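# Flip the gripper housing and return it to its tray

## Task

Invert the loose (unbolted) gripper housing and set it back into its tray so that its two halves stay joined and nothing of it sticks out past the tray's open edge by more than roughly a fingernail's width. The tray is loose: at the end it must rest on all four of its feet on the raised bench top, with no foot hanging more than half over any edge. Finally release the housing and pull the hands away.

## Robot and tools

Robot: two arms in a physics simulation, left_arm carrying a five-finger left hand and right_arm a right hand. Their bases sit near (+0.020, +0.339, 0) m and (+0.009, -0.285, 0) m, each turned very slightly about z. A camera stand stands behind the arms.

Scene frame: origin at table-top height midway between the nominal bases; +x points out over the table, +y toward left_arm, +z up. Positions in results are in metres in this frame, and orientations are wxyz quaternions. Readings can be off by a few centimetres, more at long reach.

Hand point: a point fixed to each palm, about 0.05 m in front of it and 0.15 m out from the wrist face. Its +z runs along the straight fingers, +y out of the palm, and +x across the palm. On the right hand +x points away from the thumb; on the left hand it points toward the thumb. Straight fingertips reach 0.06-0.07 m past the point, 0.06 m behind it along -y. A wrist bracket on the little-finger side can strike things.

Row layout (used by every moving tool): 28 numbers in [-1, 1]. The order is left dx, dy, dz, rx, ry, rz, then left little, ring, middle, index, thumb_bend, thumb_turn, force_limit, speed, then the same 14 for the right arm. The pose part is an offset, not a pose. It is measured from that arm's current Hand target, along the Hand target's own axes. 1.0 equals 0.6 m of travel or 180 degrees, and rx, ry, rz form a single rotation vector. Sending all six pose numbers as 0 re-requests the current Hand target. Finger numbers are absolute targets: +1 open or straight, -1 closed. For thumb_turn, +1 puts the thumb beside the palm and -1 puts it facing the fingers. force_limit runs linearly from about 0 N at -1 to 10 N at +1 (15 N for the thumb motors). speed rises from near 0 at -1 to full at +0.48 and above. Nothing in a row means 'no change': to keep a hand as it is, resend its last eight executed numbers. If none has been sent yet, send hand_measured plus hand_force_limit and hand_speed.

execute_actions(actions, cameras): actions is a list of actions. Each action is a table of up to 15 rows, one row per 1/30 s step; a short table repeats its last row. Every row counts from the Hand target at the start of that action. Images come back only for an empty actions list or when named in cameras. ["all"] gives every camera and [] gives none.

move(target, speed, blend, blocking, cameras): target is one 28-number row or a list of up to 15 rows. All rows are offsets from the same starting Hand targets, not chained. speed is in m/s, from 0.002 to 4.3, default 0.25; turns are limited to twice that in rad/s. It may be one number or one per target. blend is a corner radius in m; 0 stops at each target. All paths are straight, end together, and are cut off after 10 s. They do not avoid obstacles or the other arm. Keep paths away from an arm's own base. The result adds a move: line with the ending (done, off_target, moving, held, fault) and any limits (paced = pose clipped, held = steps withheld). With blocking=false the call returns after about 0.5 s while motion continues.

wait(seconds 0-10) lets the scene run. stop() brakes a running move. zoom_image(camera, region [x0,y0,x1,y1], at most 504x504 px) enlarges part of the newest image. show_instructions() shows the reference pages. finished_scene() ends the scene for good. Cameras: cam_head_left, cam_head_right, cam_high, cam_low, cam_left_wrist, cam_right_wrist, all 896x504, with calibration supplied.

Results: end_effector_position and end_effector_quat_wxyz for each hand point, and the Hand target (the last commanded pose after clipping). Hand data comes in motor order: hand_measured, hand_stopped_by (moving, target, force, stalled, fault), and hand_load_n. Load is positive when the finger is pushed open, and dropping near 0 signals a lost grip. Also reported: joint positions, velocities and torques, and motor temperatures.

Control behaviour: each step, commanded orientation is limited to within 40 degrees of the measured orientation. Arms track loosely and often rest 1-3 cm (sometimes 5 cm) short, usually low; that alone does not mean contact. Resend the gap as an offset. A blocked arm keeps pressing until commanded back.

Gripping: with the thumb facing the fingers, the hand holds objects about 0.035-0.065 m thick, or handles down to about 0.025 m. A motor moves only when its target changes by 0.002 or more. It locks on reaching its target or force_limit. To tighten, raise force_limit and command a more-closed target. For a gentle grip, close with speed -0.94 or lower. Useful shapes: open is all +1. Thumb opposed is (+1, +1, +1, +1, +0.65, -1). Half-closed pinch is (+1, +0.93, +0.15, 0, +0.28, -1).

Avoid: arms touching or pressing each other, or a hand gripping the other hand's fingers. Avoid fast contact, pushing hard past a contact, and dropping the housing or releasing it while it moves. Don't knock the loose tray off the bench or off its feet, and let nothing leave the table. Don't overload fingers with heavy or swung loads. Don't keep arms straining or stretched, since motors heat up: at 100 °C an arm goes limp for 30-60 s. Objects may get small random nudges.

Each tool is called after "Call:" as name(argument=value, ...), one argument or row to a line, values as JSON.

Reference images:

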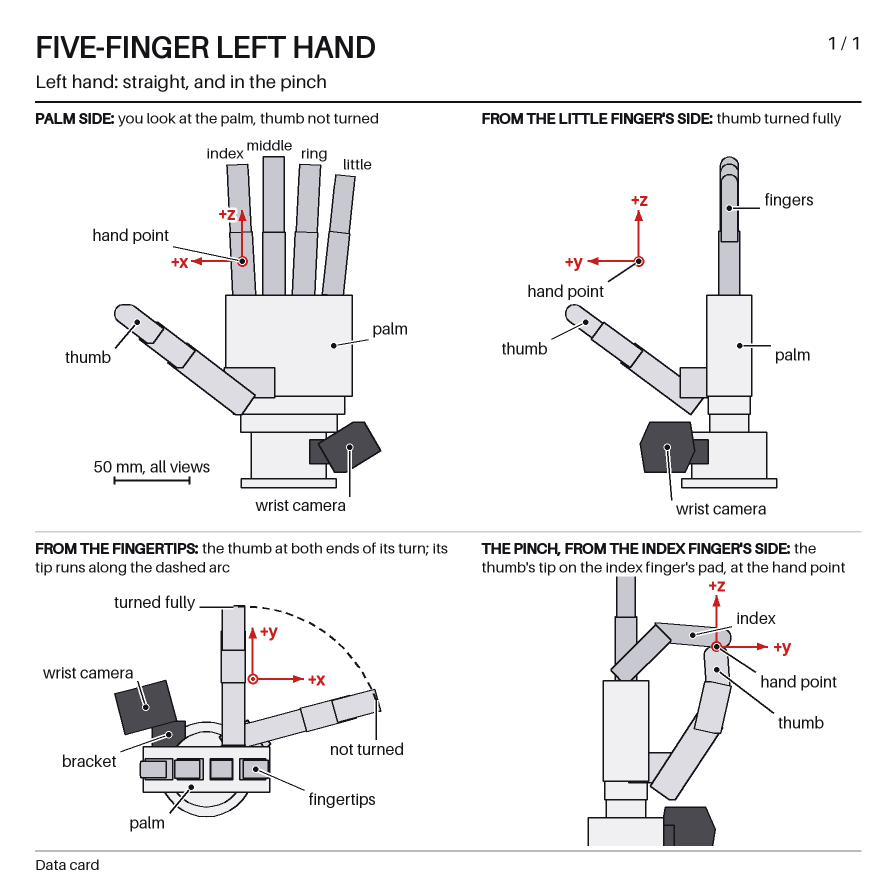

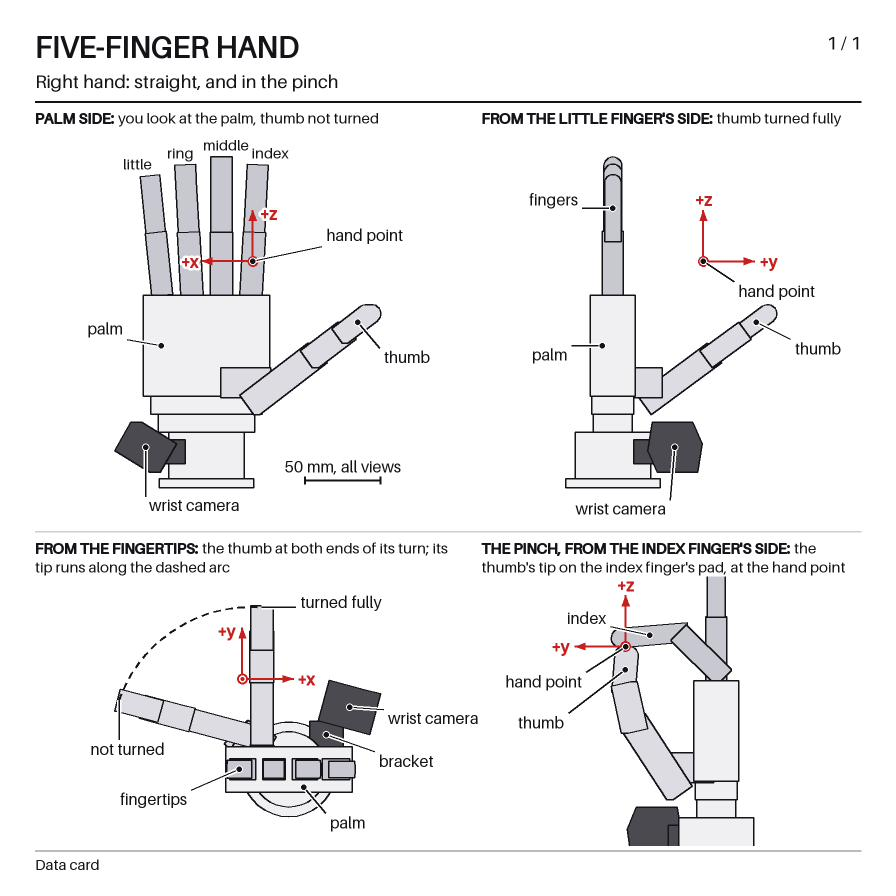

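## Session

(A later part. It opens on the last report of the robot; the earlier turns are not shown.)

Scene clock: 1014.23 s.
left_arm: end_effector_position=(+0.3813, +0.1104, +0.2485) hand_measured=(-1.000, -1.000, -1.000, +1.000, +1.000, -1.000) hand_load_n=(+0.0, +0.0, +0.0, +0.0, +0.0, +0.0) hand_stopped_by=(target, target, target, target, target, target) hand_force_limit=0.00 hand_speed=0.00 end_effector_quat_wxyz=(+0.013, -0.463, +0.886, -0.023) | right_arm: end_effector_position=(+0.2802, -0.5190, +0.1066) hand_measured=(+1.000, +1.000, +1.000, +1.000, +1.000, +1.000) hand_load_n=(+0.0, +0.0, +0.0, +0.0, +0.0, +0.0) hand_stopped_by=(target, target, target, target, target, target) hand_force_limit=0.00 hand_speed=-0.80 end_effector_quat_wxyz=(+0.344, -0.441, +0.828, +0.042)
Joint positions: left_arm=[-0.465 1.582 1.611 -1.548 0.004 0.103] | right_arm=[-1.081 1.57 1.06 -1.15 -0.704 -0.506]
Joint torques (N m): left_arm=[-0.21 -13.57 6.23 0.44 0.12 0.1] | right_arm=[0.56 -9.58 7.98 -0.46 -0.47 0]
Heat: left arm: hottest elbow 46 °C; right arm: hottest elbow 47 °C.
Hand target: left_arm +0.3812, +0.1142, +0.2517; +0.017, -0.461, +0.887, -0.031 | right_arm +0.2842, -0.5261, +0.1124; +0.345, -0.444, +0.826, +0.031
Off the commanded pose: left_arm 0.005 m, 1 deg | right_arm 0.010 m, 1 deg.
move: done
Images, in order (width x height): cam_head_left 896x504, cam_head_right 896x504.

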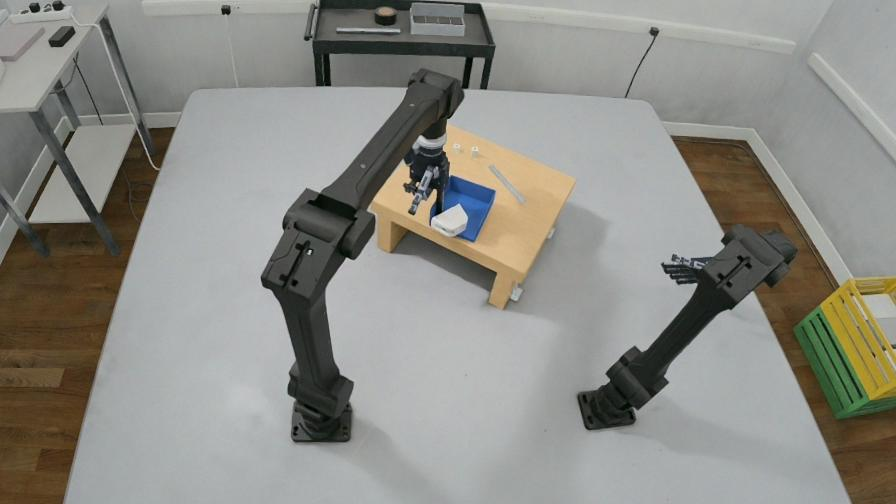

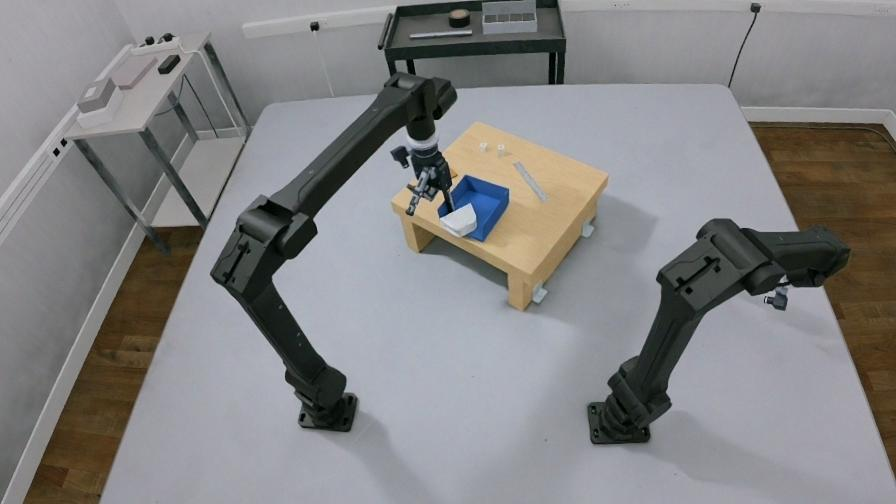

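Call:
move(
  target=[0.008, 0.033, -0.0023, 0, 0, 0, -1, -1, -1, 1, 1, -1, 0, 0, 0, 0, 0, 0, 0, 0, 1, 1, 1, 1, 1, 1, 0, -0.8],
  speed=0.03,
  cameras=["cam_head_left", "cam_head_right"],
)

Call:
zoom_image(
  camera="cam_head_left",
  region=[410, 160, 530, 260],
)

Call:
zoom_image(
  camera="cam_head_right",
  region=[420, 160, 540, 260],
)

Scene clock: 1023.57 s.
left_arm: end_effector_position=(+0.3639, +0.1200, +0.2482) hand_measured=(-1.000, -1.000, -1.000, +1.000, +1.000, -1.000) hand_load_n=(+0.0, +0.0, +0.0, +0.0, +0.0, +0.5) hand_stopped_by=(target, target, target, target, target, target) hand_force_limit=0.00 hand_speed=0.00 end_effector_quat_wxyz=(+0.013, -0.463, +0.886, -0.023) | right_arm: end_effector_position=(+0.2802, -0.5190, +0.1066) hand_measured=(+1.000, +1.000, +1.000, +1.000, +1.000, +1.000) hand_load_n=(+0.0, +0.0, +0.0, +0.0, -0.5, +0.0) hand_stopped_by=(target, target, target, target, target, target) hand_force_limit=0.00 hand_speed=-0.80 end_effector_quat_wxyz=(+0.344, -0.441, +0.828, +0.042)
Joint positions: left_arm=[-0.465 1.529 1.548 -1.538 0.004 0.103] | right_arm=[-1.081 1.57 1.06 -1.15 -0.704 -0.506]
Joint torques (N m): left_arm=[-0.73 -12.69 6.34 0.38 0.1 0.04] | right_arm=[0.56 -9.58 7.98 -0.44 -0.47 0]
Heat: left arm: hottest elbow 46 °C; right arm: hottest elbow 47 °C.
Hand target: left_arm +0.3622, +0.1217, +0.2517; +0.017, -0.461, +0.887, -0.031 | right_arm +0.2842, -0.5261, +0.1124; +0.345, -0.444, +0.826, +0.031
Off the commanded pose: left_arm 0.004 m, 1 deg | right_arm 0.010 m, 1 deg.
move: done
Images, in order (width x height): cam_head_left 896x504, cam_head_right 896x504.

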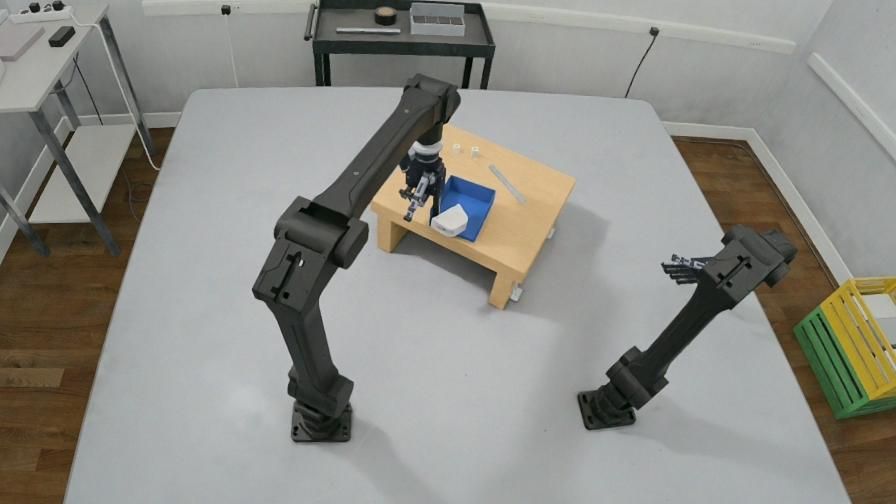

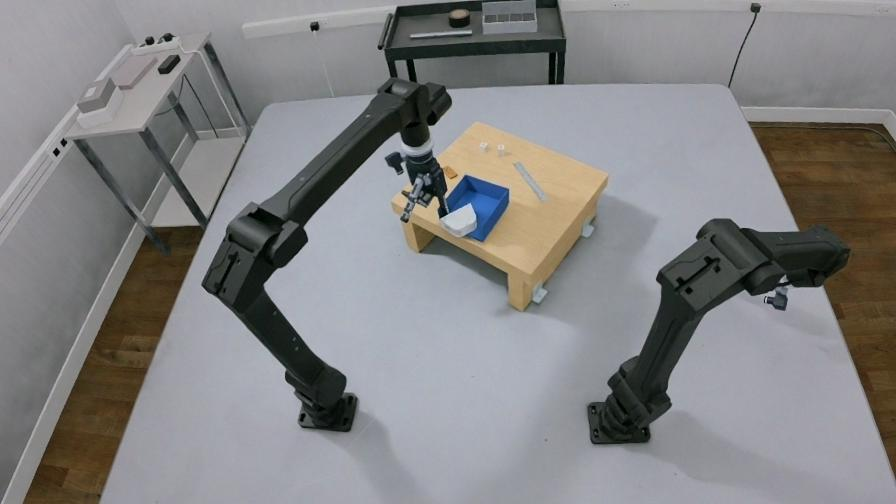

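Scaled by 4.200 from the camera's 896x504 image, which has a finer 1280x720 frame.

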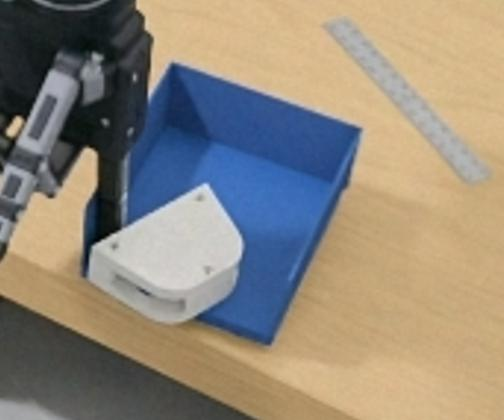

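Scaled by 4.200 from the camera's 896x504 image, which has a finer 1280x720 frame.

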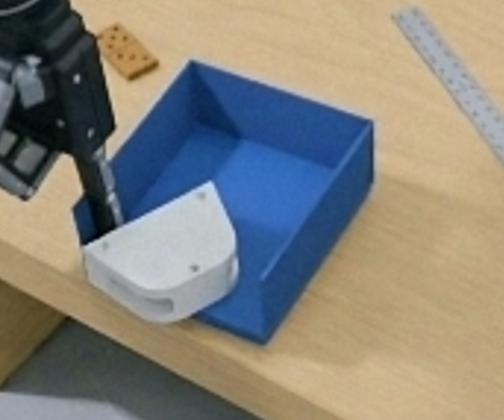

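Call:
move(
  target=[0.006, 0.033, -0.0023, 0, 0, 0, -1, -1, -1, 1, 1, -1, 0, 0, 0, 0, 0, 0, 0, 0, 1, 1, 1, 1, 1, 1, 0, -0.8],
  speed=0.03,
  cameras=["cam_head_left", "cam_head_right"],
)

Call:
zoom_image(
  camera="cam_head_left",
  region=[410, 160, 530, 260],
)

Call:
zoom_image(
  camera="cam_head_right",
  region=[420, 160, 540, 260],
)

Scene clock: 1034.40 s.
left_arm: end_effector_position=(+0.3458, +0.1298, +0.2490) hand_measured=(-1.000, -1.000, -1.000, +1.000, +1.000, -1.000) hand_load_n=(+0.0, +0.0, +0.0, +0.0, +0.0, +0.0) hand_stopped_by=(target, target, target, target, target, target) hand_force_limit=0.00 hand_speed=0.00 end_effector_quat_wxyz=(+0.013, -0.463, +0.886, -0.023) | right_arm: end_effector_position=(+0.2802, -0.5190, +0.1066) hand_measured=(+1.000, +1.000, +1.000, +1.000, +1.000, +1.000) hand_load_n=(+0.0, +0.0, +0.0, +0.0, +0.0, +0.0) hand_stopped_by=(target, target, target, target, target, target) hand_force_limit=0.00 hand_speed=-0.80 end_effector_quat_wxyz=(+0.344, -0.441, +0.828, +0.042)
Joint positions: left_arm=[-0.465 1.475 1.49 -1.534 0.005 0.103] | right_arm=[-1.081 1.57 1.06 -1.15 -0.704 -0.506]
Joint torques (N m): left_arm=[-0.91 -11.81 6.37 0.42 0.06 0.01] | right_arm=[0.56 -9.58 7.98 -0.46 -0.47 0.01]
Heat: left arm: hottest elbow 46 °C; right arm: hottest elbow 47 °C.
Hand target: left_arm +0.3440, +0.1301, +0.2517; +0.017, -0.461, +0.887, -0.031 | right_arm +0.2842, -0.5261, +0.1124; +0.345, -0.444, +0.826, +0.031
Off the commanded pose: left_arm 0.003 m, 1 deg | right_arm 0.010 m, 1 deg.
move: done
Images, in order (width x height): cam_head_left 896x504, cam_head_right 896x504.

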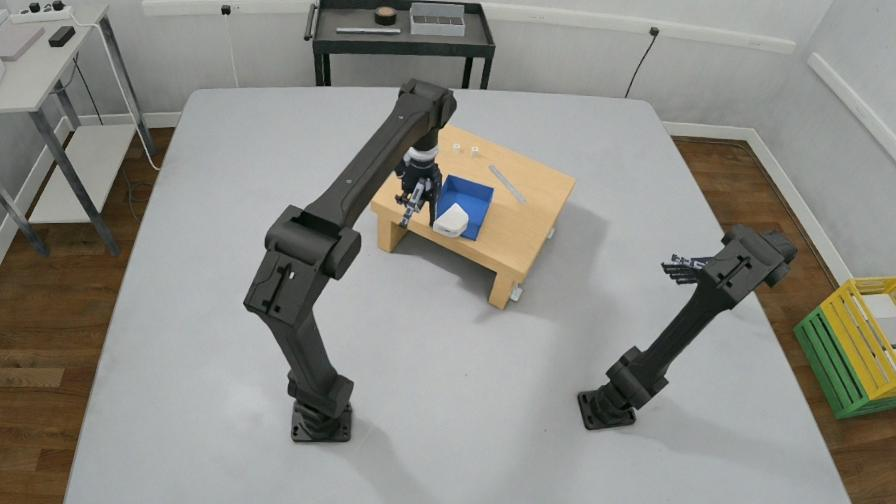

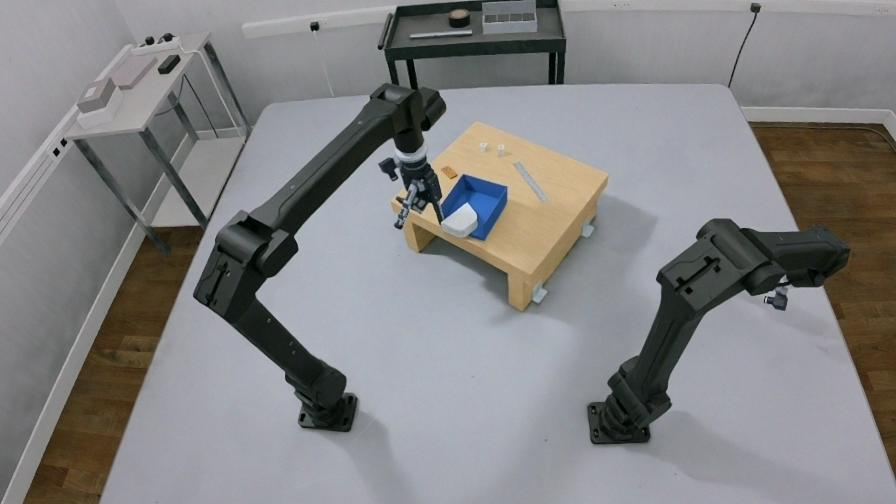

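Scaled by 4.200 from the camera's 896x504 image, which has a finer 1280x720 frame.

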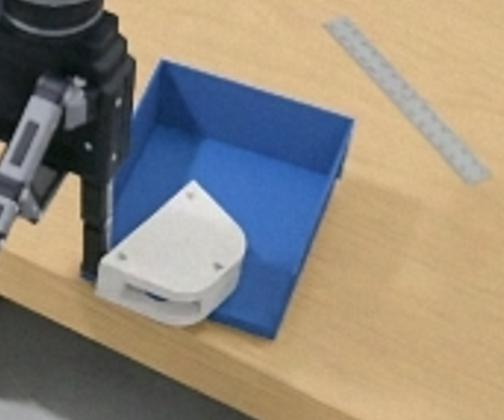

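Scaled by 4.200 from the camera's 896x504 image, which has a finer 1280x720 frame.

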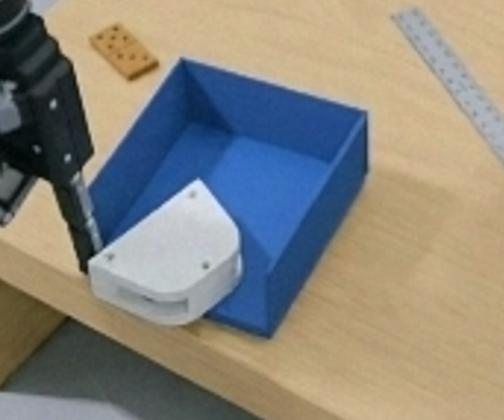

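Call:
move(
  target=[
    [0, -0.007, -0.0998, 0, 0, 0, -1, -1, -1, 1, 1, -1, 0, 0, 0, 0, 0, 0, 0, 0, 1, 1, 1, 1, 1, 1, 0, -0.8],
    [0.084, -0.2775, -0.0642, 0.044, 0, 0, -1, -1, -1, 1, 1, -1, 0, 0, 0, 0, 0, 0, 0, 0, 1, 1, 1, 1, 1, 1, 0, -0.8],
  ],
  speed=0.08,
  cameras=["cam_head_left", "cam_head_right"],
)

Call:
zoom_image(
  camera="cam_head_left",
  region=[410, 150, 530, 250],
)

Call:
zoom_image(
  camera="cam_head_right",
  region=[420, 150, 540, 250],
)

Scene clock: 1072.37 s.
left_arm: end_effector_position=(+0.4373, +0.0067, +0.2853) hand_measured=(-1.000, -1.000, -1.000, +1.000, +1.000, -1.000) hand_load_n=(+0.0, +0.0, +0.0, +0.0, +0.0, +0.0) hand_stopped_by=(target, target, target, target, target, target) hand_force_limit=0.00 hand_speed=0.00 end_effector_quat_wxyz=(+0.035, -0.457, +0.886, -0.067) | right_arm: end_effector_position=(+0.2802, -0.5190, +0.1066) hand_measured=(+1.000, +1.000, +1.000, +1.000, +1.000, +1.000) hand_load_n=(+0.0, +0.0, -0.5, +0.0, +0.0, -0.5) hand_stopped_by=(target, target, target, target, target, target) hand_force_limit=0.00 hand_speed=-0.80 end_effector_quat_wxyz=(+0.344, -0.441, +0.828, +0.042)
Joint positions: left_arm=[-0.576 1.81 2.013 -1.623 0 0.005] | right_arm=[-1.081 1.57 1.06 -1.15 -0.704 -0.506]
Joint torques (N m): left_arm=[-1.55 -14.45 10.96 0.53 -0.07 -0.15] | right_arm=[0.56 -9.58 7.97 -0.46 -0.47 0]
Heat: left arm: hottest elbow 47 °C; right arm: hottest elbow 47 °C.
Hand target: left_arm +0.4485, -0.0051, +0.3017; +0.049, -0.458, +0.883, -0.092 | right_arm +0.2842, -0.5261, +0.1124; +0.345, -0.444, +0.826, +0.031
Off the commanded pose: left_arm 0.023 m, 3 deg | right_arm 0.010 m, 1 deg.
move: off_target (left_arm)
Images, in order (width x height): cam_head_left 896x504, cam_head_right 896x504.

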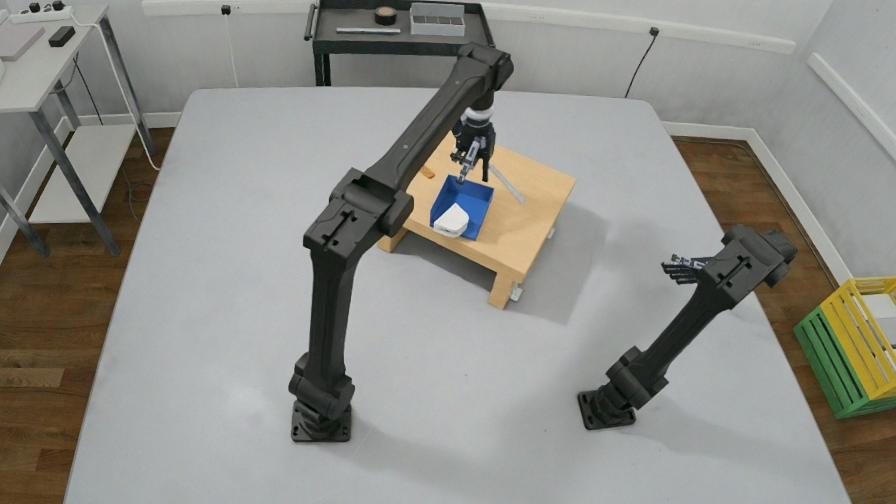

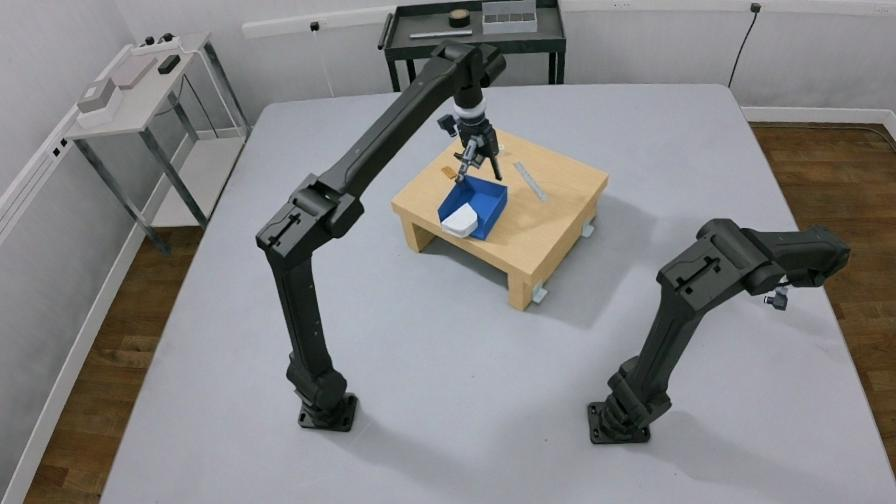

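Scaled by 4.200 from the camera's 896x504 image, which has a finer 1280x720 frame.

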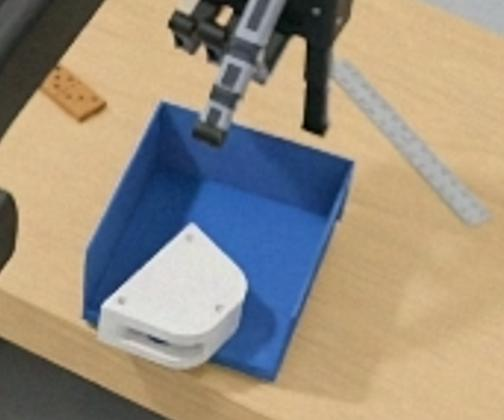

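Scaled by 4.200 from the camera's 896x504 image, which has a finer 1280x720 frame.

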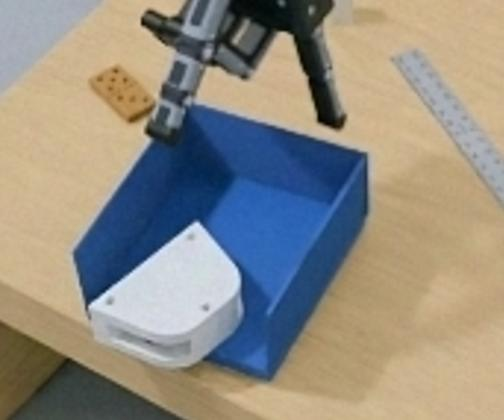

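Call:
move(
  target=[
    [0.0085, -0.033, 0.006, 0, 0, 0, -1, -1, -1, 1, 1, -1, 0, 0, 0, 0, 0, 0, 0, 0, 1, 1, 1, 1, 1, 1, 0, -0.8],
    [0.0085, -0.017, 0.08, 0, 0, 0, -1, -1, -1, 1, 1, -1, 0, 0, 0, 0, 0, 0, 0, 0, 1, 1, 1, 1, 1, 1, 0, -0.8],
  ],
  speed=0.05,
  cameras=["cam_head_left", "cam_head_right"],
)

Call:
zoom_image(
  camera="cam_head_left",
  region=[410, 150, 530, 250],
)

Call:
zoom_image(
  camera="cam_head_right",
  region=[420, 150, 540, 250],
)

Scene clock: 1090.60 s.
left_arm: end_effector_position=(+0.4649, -0.0176, +0.2475) hand_measured=(-1.000, -1.000, -1.000, +1.000, +1.000, -1.000) hand_load_n=(+0.0, +0.0, +0.0, +0.0, +0.0, +0.0) hand_stopped_by=(target, target, target, target, target, target) hand_force_limit=0.00 hand_speed=0.00 end_effector_quat_wxyz=(+0.042, -0.457, +0.885, -0.080) | right_arm: end_effector_position=(+0.2802, -0.5190, +0.1066) hand_measured=(+1.000, +1.000, +1.000, +1.000, +1.000, +1.000) hand_load_n=(+0.0, +0.5, +0.5, +0.0, +0.0, +0.0) hand_stopped_by=(target, target, target, target, target, target) hand_force_limit=0.00 hand_speed=-0.80 end_effector_quat_wxyz=(+0.344, -0.441, +0.828, +0.042)
Joint positions: left_arm=[-0.582 1.879 2.014 -1.524 -0.002 -0.003] | right_arm=[-1.081 1.57 1.06 -1.15 -0.704 -0.506]
Joint torques (N m): left_arm=[-1.38 -18.37 6.57 0.65 -0.09 -0.15] | right_arm=[0.56 -9.64 7.97 -0.47 -0.47 0]
Heat: left arm: hottest elbow 48 °C; right arm: hottest elbow 47 °C.
Hand target: left_arm +0.4620, -0.0207, +0.2568; +0.049, -0.459, +0.883, -0.092 | right_arm +0.2842, -0.5261, +0.1124; +0.345, -0.444, +0.826, +0.031
Off the commanded pose: left_arm 0.010 m, 2 deg | right_arm 0.010 m, 1 deg.
move: done
Images, in order (width x height): cam_head_left 896x504, cam_head_right 896x504.

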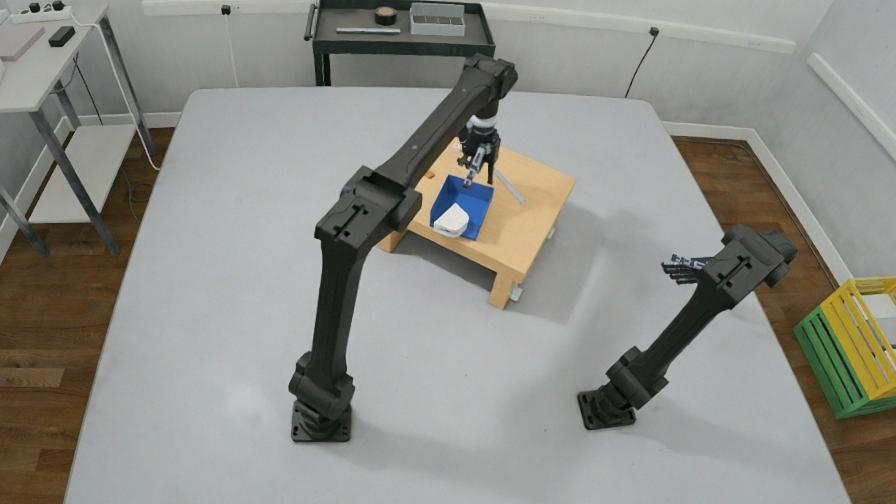

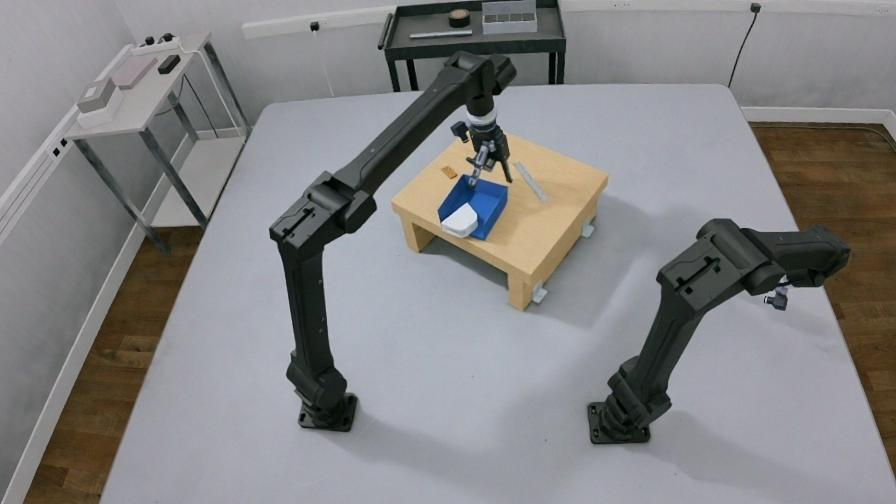

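Scaled by 4.200 from the camera's 896x504 image, which has a finer 1280x720 frame.

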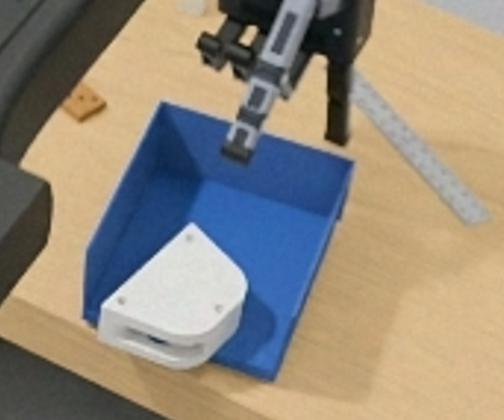

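Scaled by 4.200 from the camera's 896x504 image, which has a finer 1280x720 frame.

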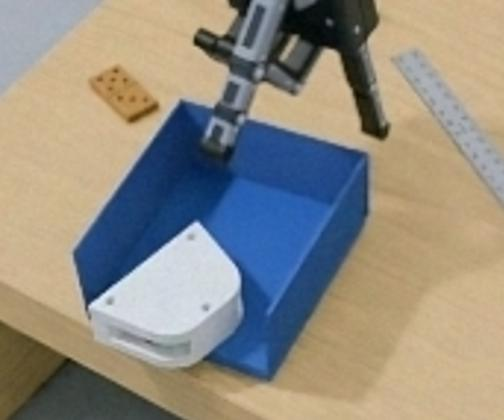

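Call:
move(
  target=[0.0098, 0.0475, 0.0035, 0, 0, 0, -1, -1, -1, 1, 1, -1, 0, 0, 0, 0, 0, 0, 0, 0, 1, 1, 1, 1, 1, 1, 0, -0.8],
  speed=0.05,
  cameras=["cam_head_left", "cam_head_right"],
)

Call:
zoom_image(
  camera="cam_head_left",
  region=[410, 150, 530, 250],
)

Scene clock: 1105.73 s.
left_arm: end_effector_position=(+0.4390, -0.0072, +0.2425) hand_measured=(-1.000, -1.000, -1.000, +1.000, +1.000, -1.000) hand_load_n=(+0.0, +0.0, +0.0, +0.0, +0.0, +0.0) hand_stopped_by=(target, target, target, target, target, target) hand_force_limit=0.00 hand_speed=0.00 end_effector_quat_wxyz=(+0.043, -0.456, +0.885, -0.082) | right_arm: end_effector_position=(+0.2802, -0.5190, +0.1066) hand_measured=(+1.000, +1.000, +1.000, +1.000, +1.000, +1.000) hand_load_n=(+0.0, +0.0, +0.0, +0.0, +0.0, +0.0) hand_stopped_by=(target, target, target, target, target, target) hand_force_limit=0.00 hand_speed=-0.80 end_effector_quat_wxyz=(+0.344, -0.441, +0.828, +0.042)
Joint positions: left_arm=[-0.594 1.791 1.875 -1.468 -0.004 -0.014] | right_arm=[-1.081 1.57 1.06 -1.15 -0.704 -0.506]
Joint torques (N m): left_arm=[-1.26 -17.44 6.49 0.68 -0.09 -0.13] | right_arm=[0.56 -9.64 7.98 -0.47 -0.47 0.01]
Heat: left arm: hottest elbow 48 °C; right arm: hottest elbow 47 °C.
Hand target: left_arm +0.4362, -0.0096, +0.2490; +0.049, -0.459, +0.882, -0.092 | right_arm +0.2842, -0.5261, +0.1124; +0.345, -0.444, +0.826, +0.031
Off the commanded pose: left_arm 0.007 m, 1 deg | right_arm 0.010 m, 1 deg.
move: done
Images, in order (width x height): cam_head_left 896x504, cam_head_right 896x504.

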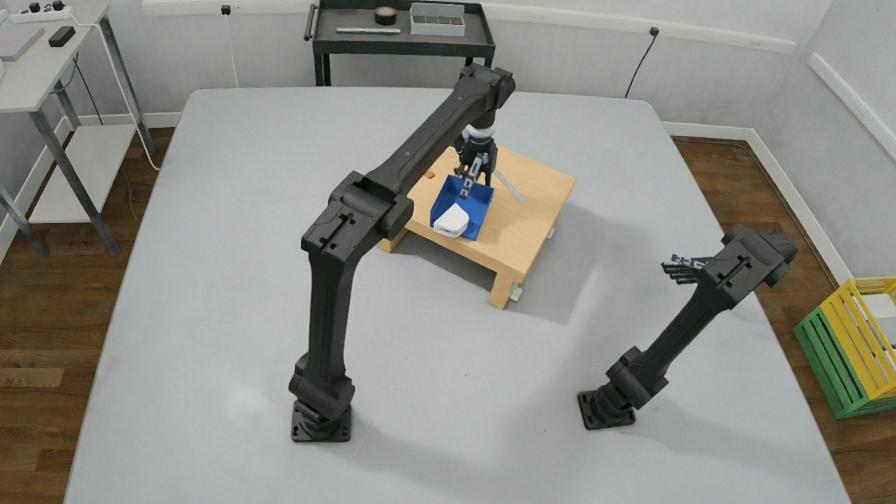

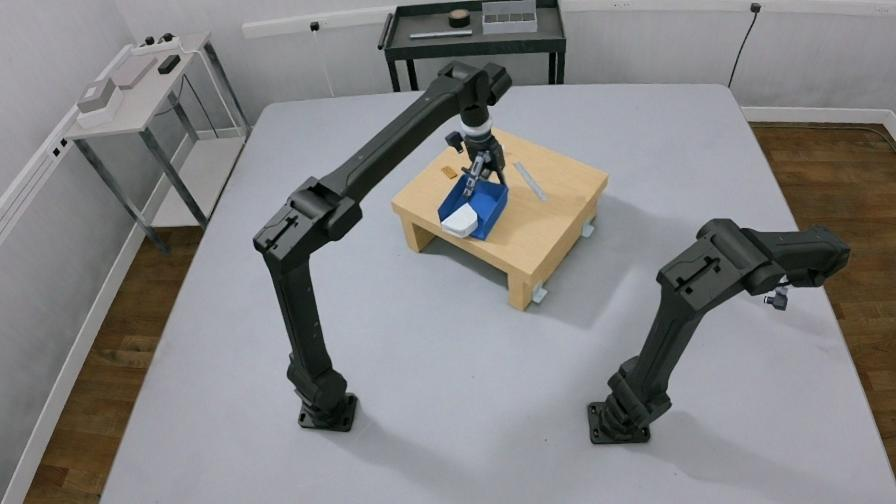

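Scaled by 4.200 from the camera's 896x504 image, which has a finer 1280x720 frame.

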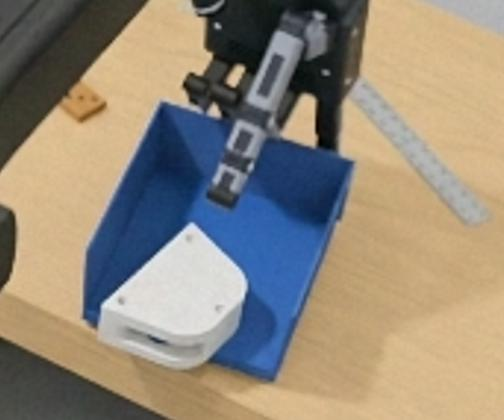

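Call:
move(
  target=[0.0068, 0.0318, -0.0067, 0, 0, 0, -1, -1, -1, 1, 1, -1, 0, 0, 0, 0, 0, 0, 0, 0, 1, 1, 1, 1, 1, 1, 0, -0.8],
  speed=0.04,
  cameras=["cam_head_left", "cam_head_right"],
)

Call:
zoom_image(
  camera="cam_head_left",
  region=[410, 150, 530, 250],
)

Scene clock: 1115.63 s.
left_arm: end_effector_position=(+0.4247, -0.0025, +0.2494) hand_measured=(-1.000, -1.000, -1.000, +1.000, +1.000, -1.000) hand_load_n=(+0.0, +0.0, +0.5, +0.0, +0.0, +0.0) hand_stopped_by=(target, target, target, target, target, target) hand_force_limit=0.00 hand_speed=0.00 end_effector_quat_wxyz=(+0.049, -0.459, +0.882, -0.096) | right_arm: end_effector_position=(+0.2802, -0.5190, +0.1066) hand_measured=(+1.000, +1.000, +1.000, +1.000, +1.000, +1.000) hand_load_n=(+0.0, +0.0, +0.0, +0.0, +0.0, +0.0) hand_stopped_by=(target, target, target, target, target, target) hand_force_limit=0.00 hand_speed=-0.80 end_effector_quat_wxyz=(+0.344, -0.441, +0.828, +0.042)
Joint positions: left_arm=[-0.602 1.728 1.808 -1.435 -0.006 -0.029] | right_arm=[-1.081 1.57 1.06 -1.15 -0.704 -0.506]
Joint torques (N m): left_arm=[-1.26 -15.97 5.97 0.21 -0.1 -0.08] | right_arm=[0.56 -9.64 7.98 -0.46 -0.47 0]
Heat: left arm: hottest elbow 48 °C; right arm: hottest elbow 47 °C.
Hand target: left_arm +0.4179, -0.0018, +0.2489; +0.049, -0.459, +0.883, -0.092 | right_arm +0.2842, -0.5261, +0.1124; +0.345, -0.444, +0.826, +0.031
Off the commanded pose: left_arm 0.007 m, 0 deg | right_arm 0.010 m, 1 deg.
move: done
Images, in order (width x height): cam_head_left 896x504, cam_head_right 896x504.

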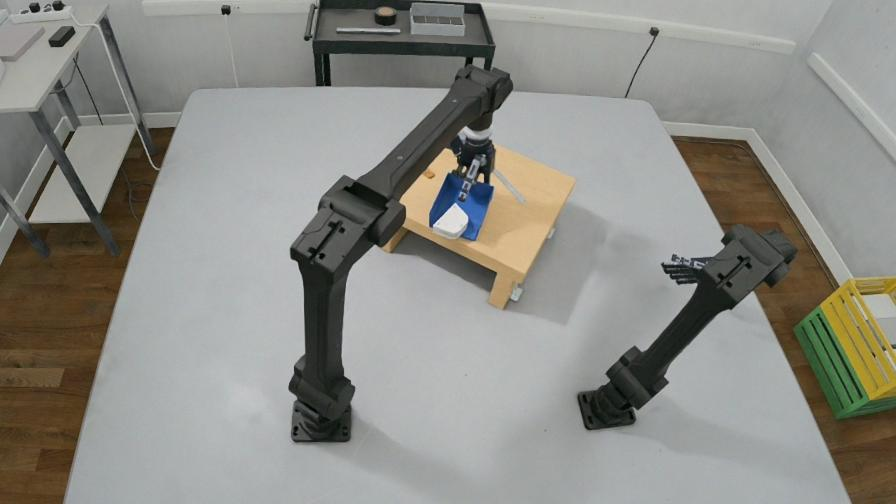

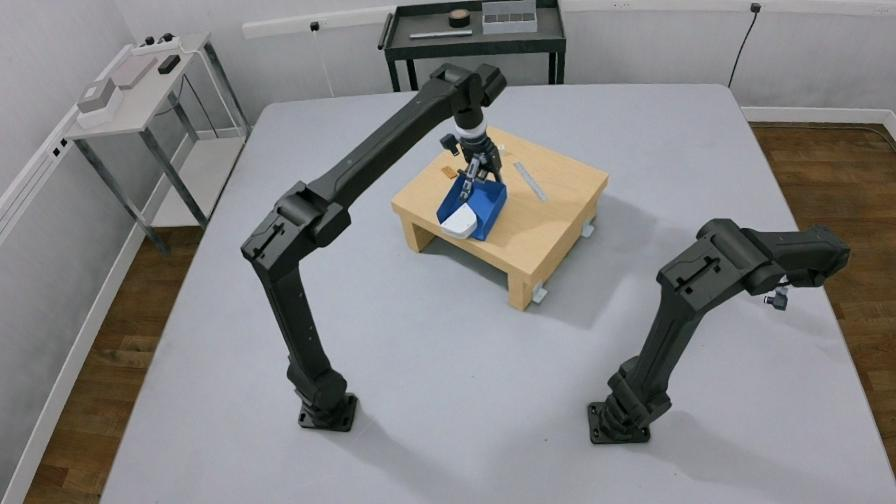

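Scaled by 4.200 from the camera's 896x504 image, which has a finer 1280x720 frame.

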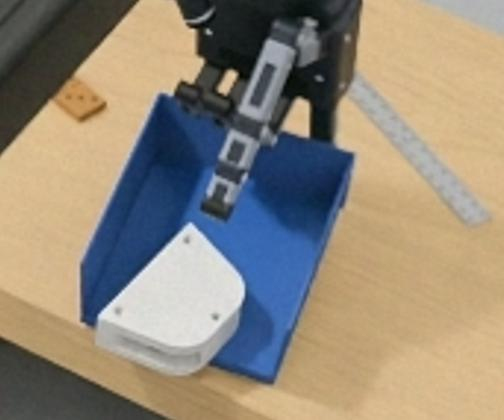

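Call:
zoom_image(
  camera="cam_head_right",
  region=[420, 150, 540, 250],
)

Call:
wait(
  seconds=0.1,
  cameras=["cam_high", "cam_low"],
)

Call:
zoom_image(
  camera="cam_low",
  region=[470, 150, 600, 250],
)

Call:
zoom_image(
  camera="cam_high",
  region=[370, 130, 490, 220],
)

Scaled by 4.200 from the camera's 896x504 image, which has a finer 1280x720 frame.

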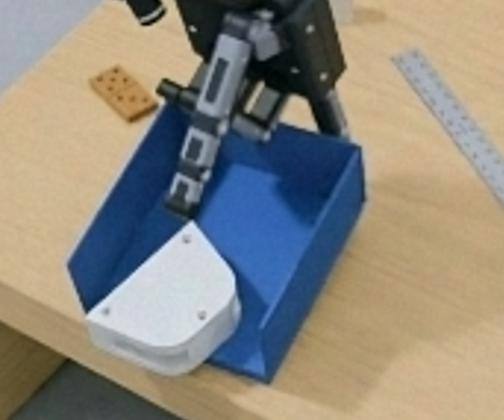

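Scene clock: 1129.57 s.
left_arm: end_effector_position=(+0.4247, -0.0026, +0.2494) hand_measured=(-1.000, -1.000, -1.000, +1.000, +1.000, -1.000) hand_load_n=(+0.0, +0.0, +0.0, +0.5, +0.0, +0.0) hand_stopped_by=(target, target, target, target, target, target) hand_force_limit=0.00 hand_speed=0.00 end_effector_quat_wxyz=(+0.049, -0.459, +0.882, -0.096) | right_arm: end_effector_position=(+0.2802, -0.5190, +0.1066) hand_measured=(+1.000, +1.000, +1.000, +1.000, +1.000, +1.000) hand_load_n=(+0.0, +0.0, +0.0, +0.0, +0.0, +0.0) hand_stopped_by=(target, target, target, target, target, target) hand_force_limit=0.00 hand_speed=-0.80 end_effector_quat_wxyz=(+0.344, -0.441, +0.828, +0.042)
Joint positions: left_arm=[-0.602 1.728 1.808 -1.435 -0.006 -0.03] | right_arm=[-1.081 1.57 1.06 -1.15 -0.704 -0.506]
Joint torques (N m): left_arm=[-1.38 -15.56 6.02 0.24 -0.09 -0.07] | right_arm=[0.56 -9.58 7.98 -0.47 -0.47 0]
Heat: left arm: hottest elbow 48 °C; right arm: hottest elbow 47 °C.
Hand target: left_arm +0.4179, -0.0018, +0.2489; +0.049, -0.459, +0.883, -0.092 | right_arm +0.2842, -0.5261, +0.1124; +0.345, -0.444, +0.826, +0.031
Off the commanded pose: left_arm 0.007 m, 0 deg | right_arm 0.010 m, 1 deg.
wait: 0.10 s; at rest from the start
Images, in order (width x height): cam_high 896x504, cam_low 896x504.

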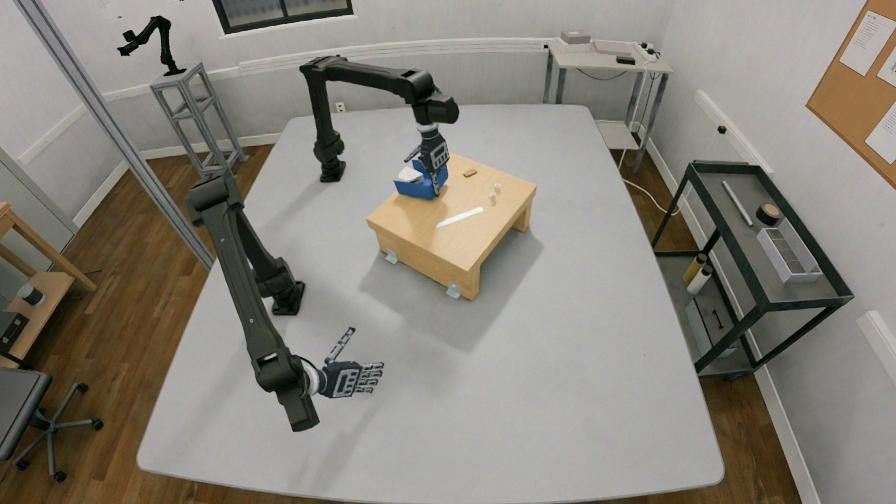

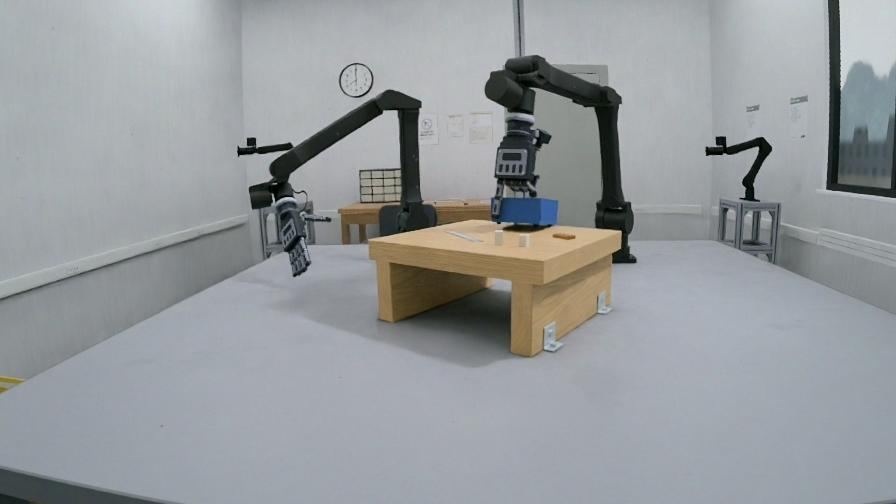

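Scaled by 3.877 from the camera's 896x504 image, which has a finer 1280x720 frame.

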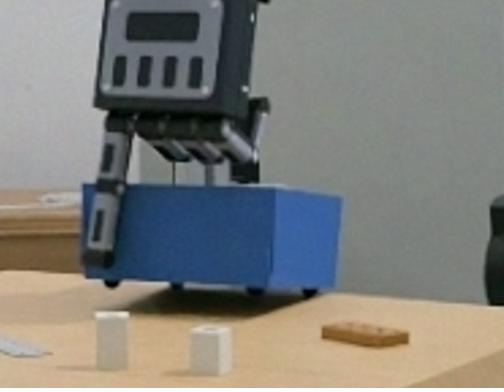

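Scaled by 4.200 from the camera's 896x504 image, which has a finer 1280x720 frame.

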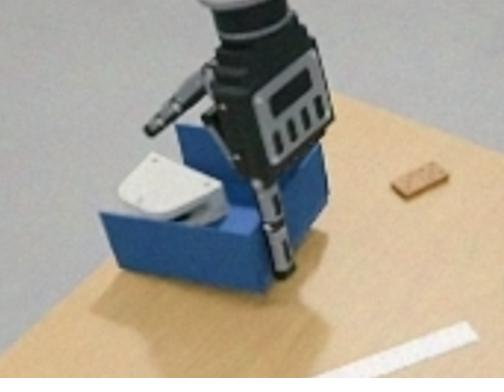

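Call:
move(
  target=[-0.0085, -0.04, 0.0075, 0, 0, 0, -1, -1, -1, 1, 1, -1, 0, 0, 0, 0, 0, 0, 0, 0, 1, 1, 1, 1, 1, 1, 0, -0.8],
  speed=0.015,
  cameras=["cam_head_left", "cam_head_right", "cam_low"],
)

Call:
zoom_image(
  camera="cam_head_left",
  region=[410, 150, 530, 250],
)

Call:
zoom_image(
  camera="cam_low",
  region=[470, 150, 600, 250],
)

Scene clock: 1145.30 s.
left_arm: end_effector_position=(+0.4313, -0.0073, +0.2379) hand_measured=(-1.000, -1.000, -1.000, +1.000, +1.000, -1.000) hand_load_n=(+0.0, +0.0, +0.0, +0.0, +0.0, +0.0) hand_stopped_by=(target, target, target, target, target, target) hand_force_limit=0.00 hand_speed=0.00 end_effector_quat_wxyz=(+0.044, -0.460, +0.883, -0.084) | right_arm: end_effector_position=(+0.2802, -0.5190, +0.1066) hand_measured=(+1.000, +1.000, +1.000, +1.000, +1.000, +1.000) hand_load_n=(+0.0, +0.0, +0.0, +0.0, -0.5, +0.0) hand_stopped_by=(target, target, target, target, target, target) hand_force_limit=0.00 hand_speed=-0.80 end_effector_quat_wxyz=(+0.344, -0.441, +0.828, +0.042)
Joint positions: left_arm=[-0.602 1.77 1.834 -1.446 -0.006 -0.03] | right_arm=[-1.081 1.57 1.06 -1.15 -0.704 -0.506]
Joint torques (N m): left_arm=[-0.67 -14.15 10.7 -0.24 -0.01 0.03] | right_arm=[0.56 -9.58 7.97 -0.46 -0.47 0]
Heat: left arm: hottest elbow 48 °C; right arm: hottest elbow 47 °C.
Hand target: left_arm +0.4408, -0.0116, +0.2494; +0.049, -0.459, +0.883, -0.092 | right_arm +0.2842, -0.5261, +0.1124; +0.345, -0.444, +0.826, +0.031
Off the commanded pose: left_arm 0.016 m, 1 deg | right_arm 0.010 m, 1 deg.
move: off_target (left_arm)
Images, in order (width x height): cam_head_left 896x504, cam_head_right 896x504, cam_low 896x504.

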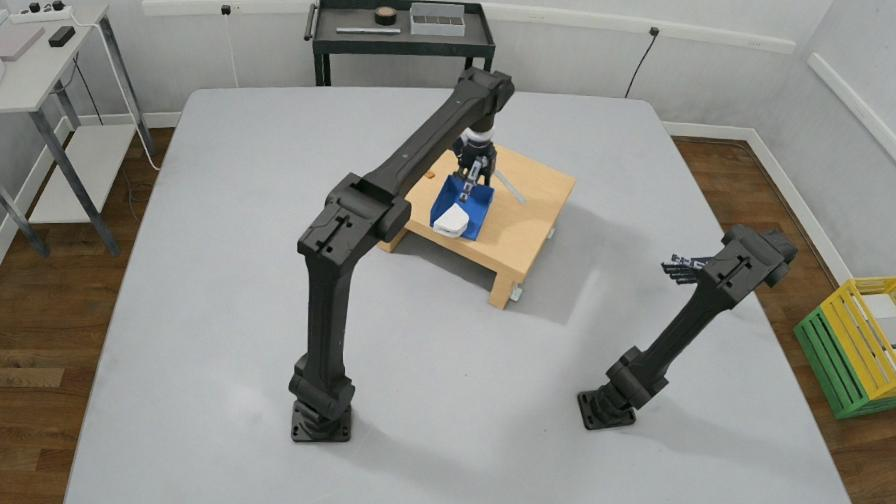

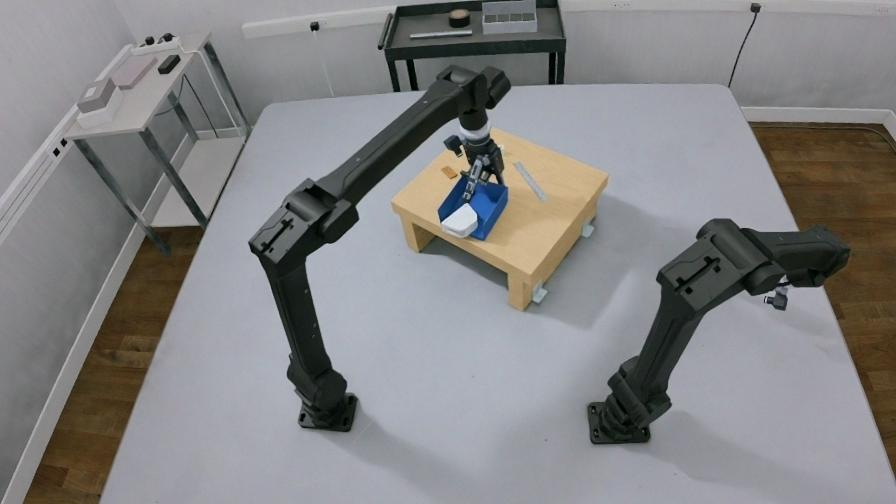

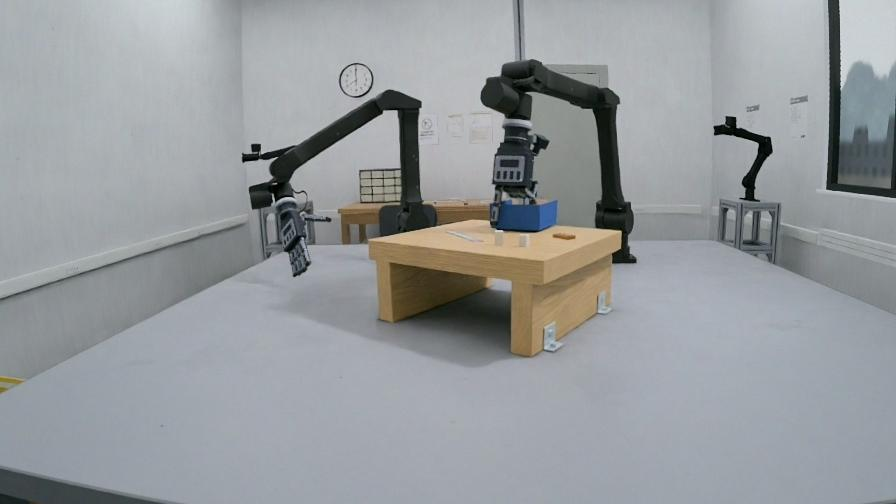

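Scaled by 4.200 from the camera's 896x504 image, which has a finer 1280x720 frame.

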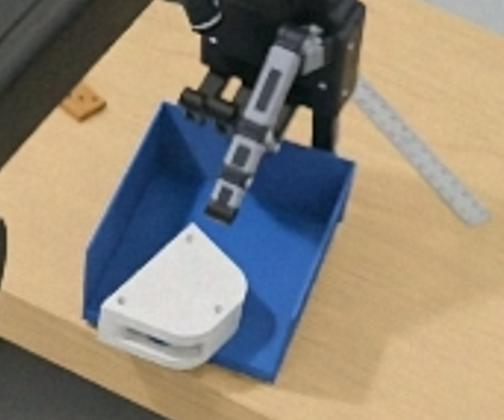

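Scaled by 3.877 from the camera's 896x504 image, which has a finer 1280x720 frame.

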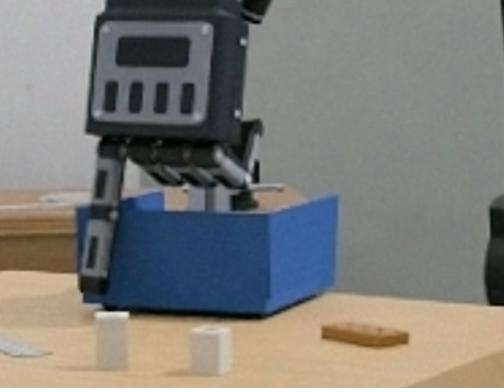

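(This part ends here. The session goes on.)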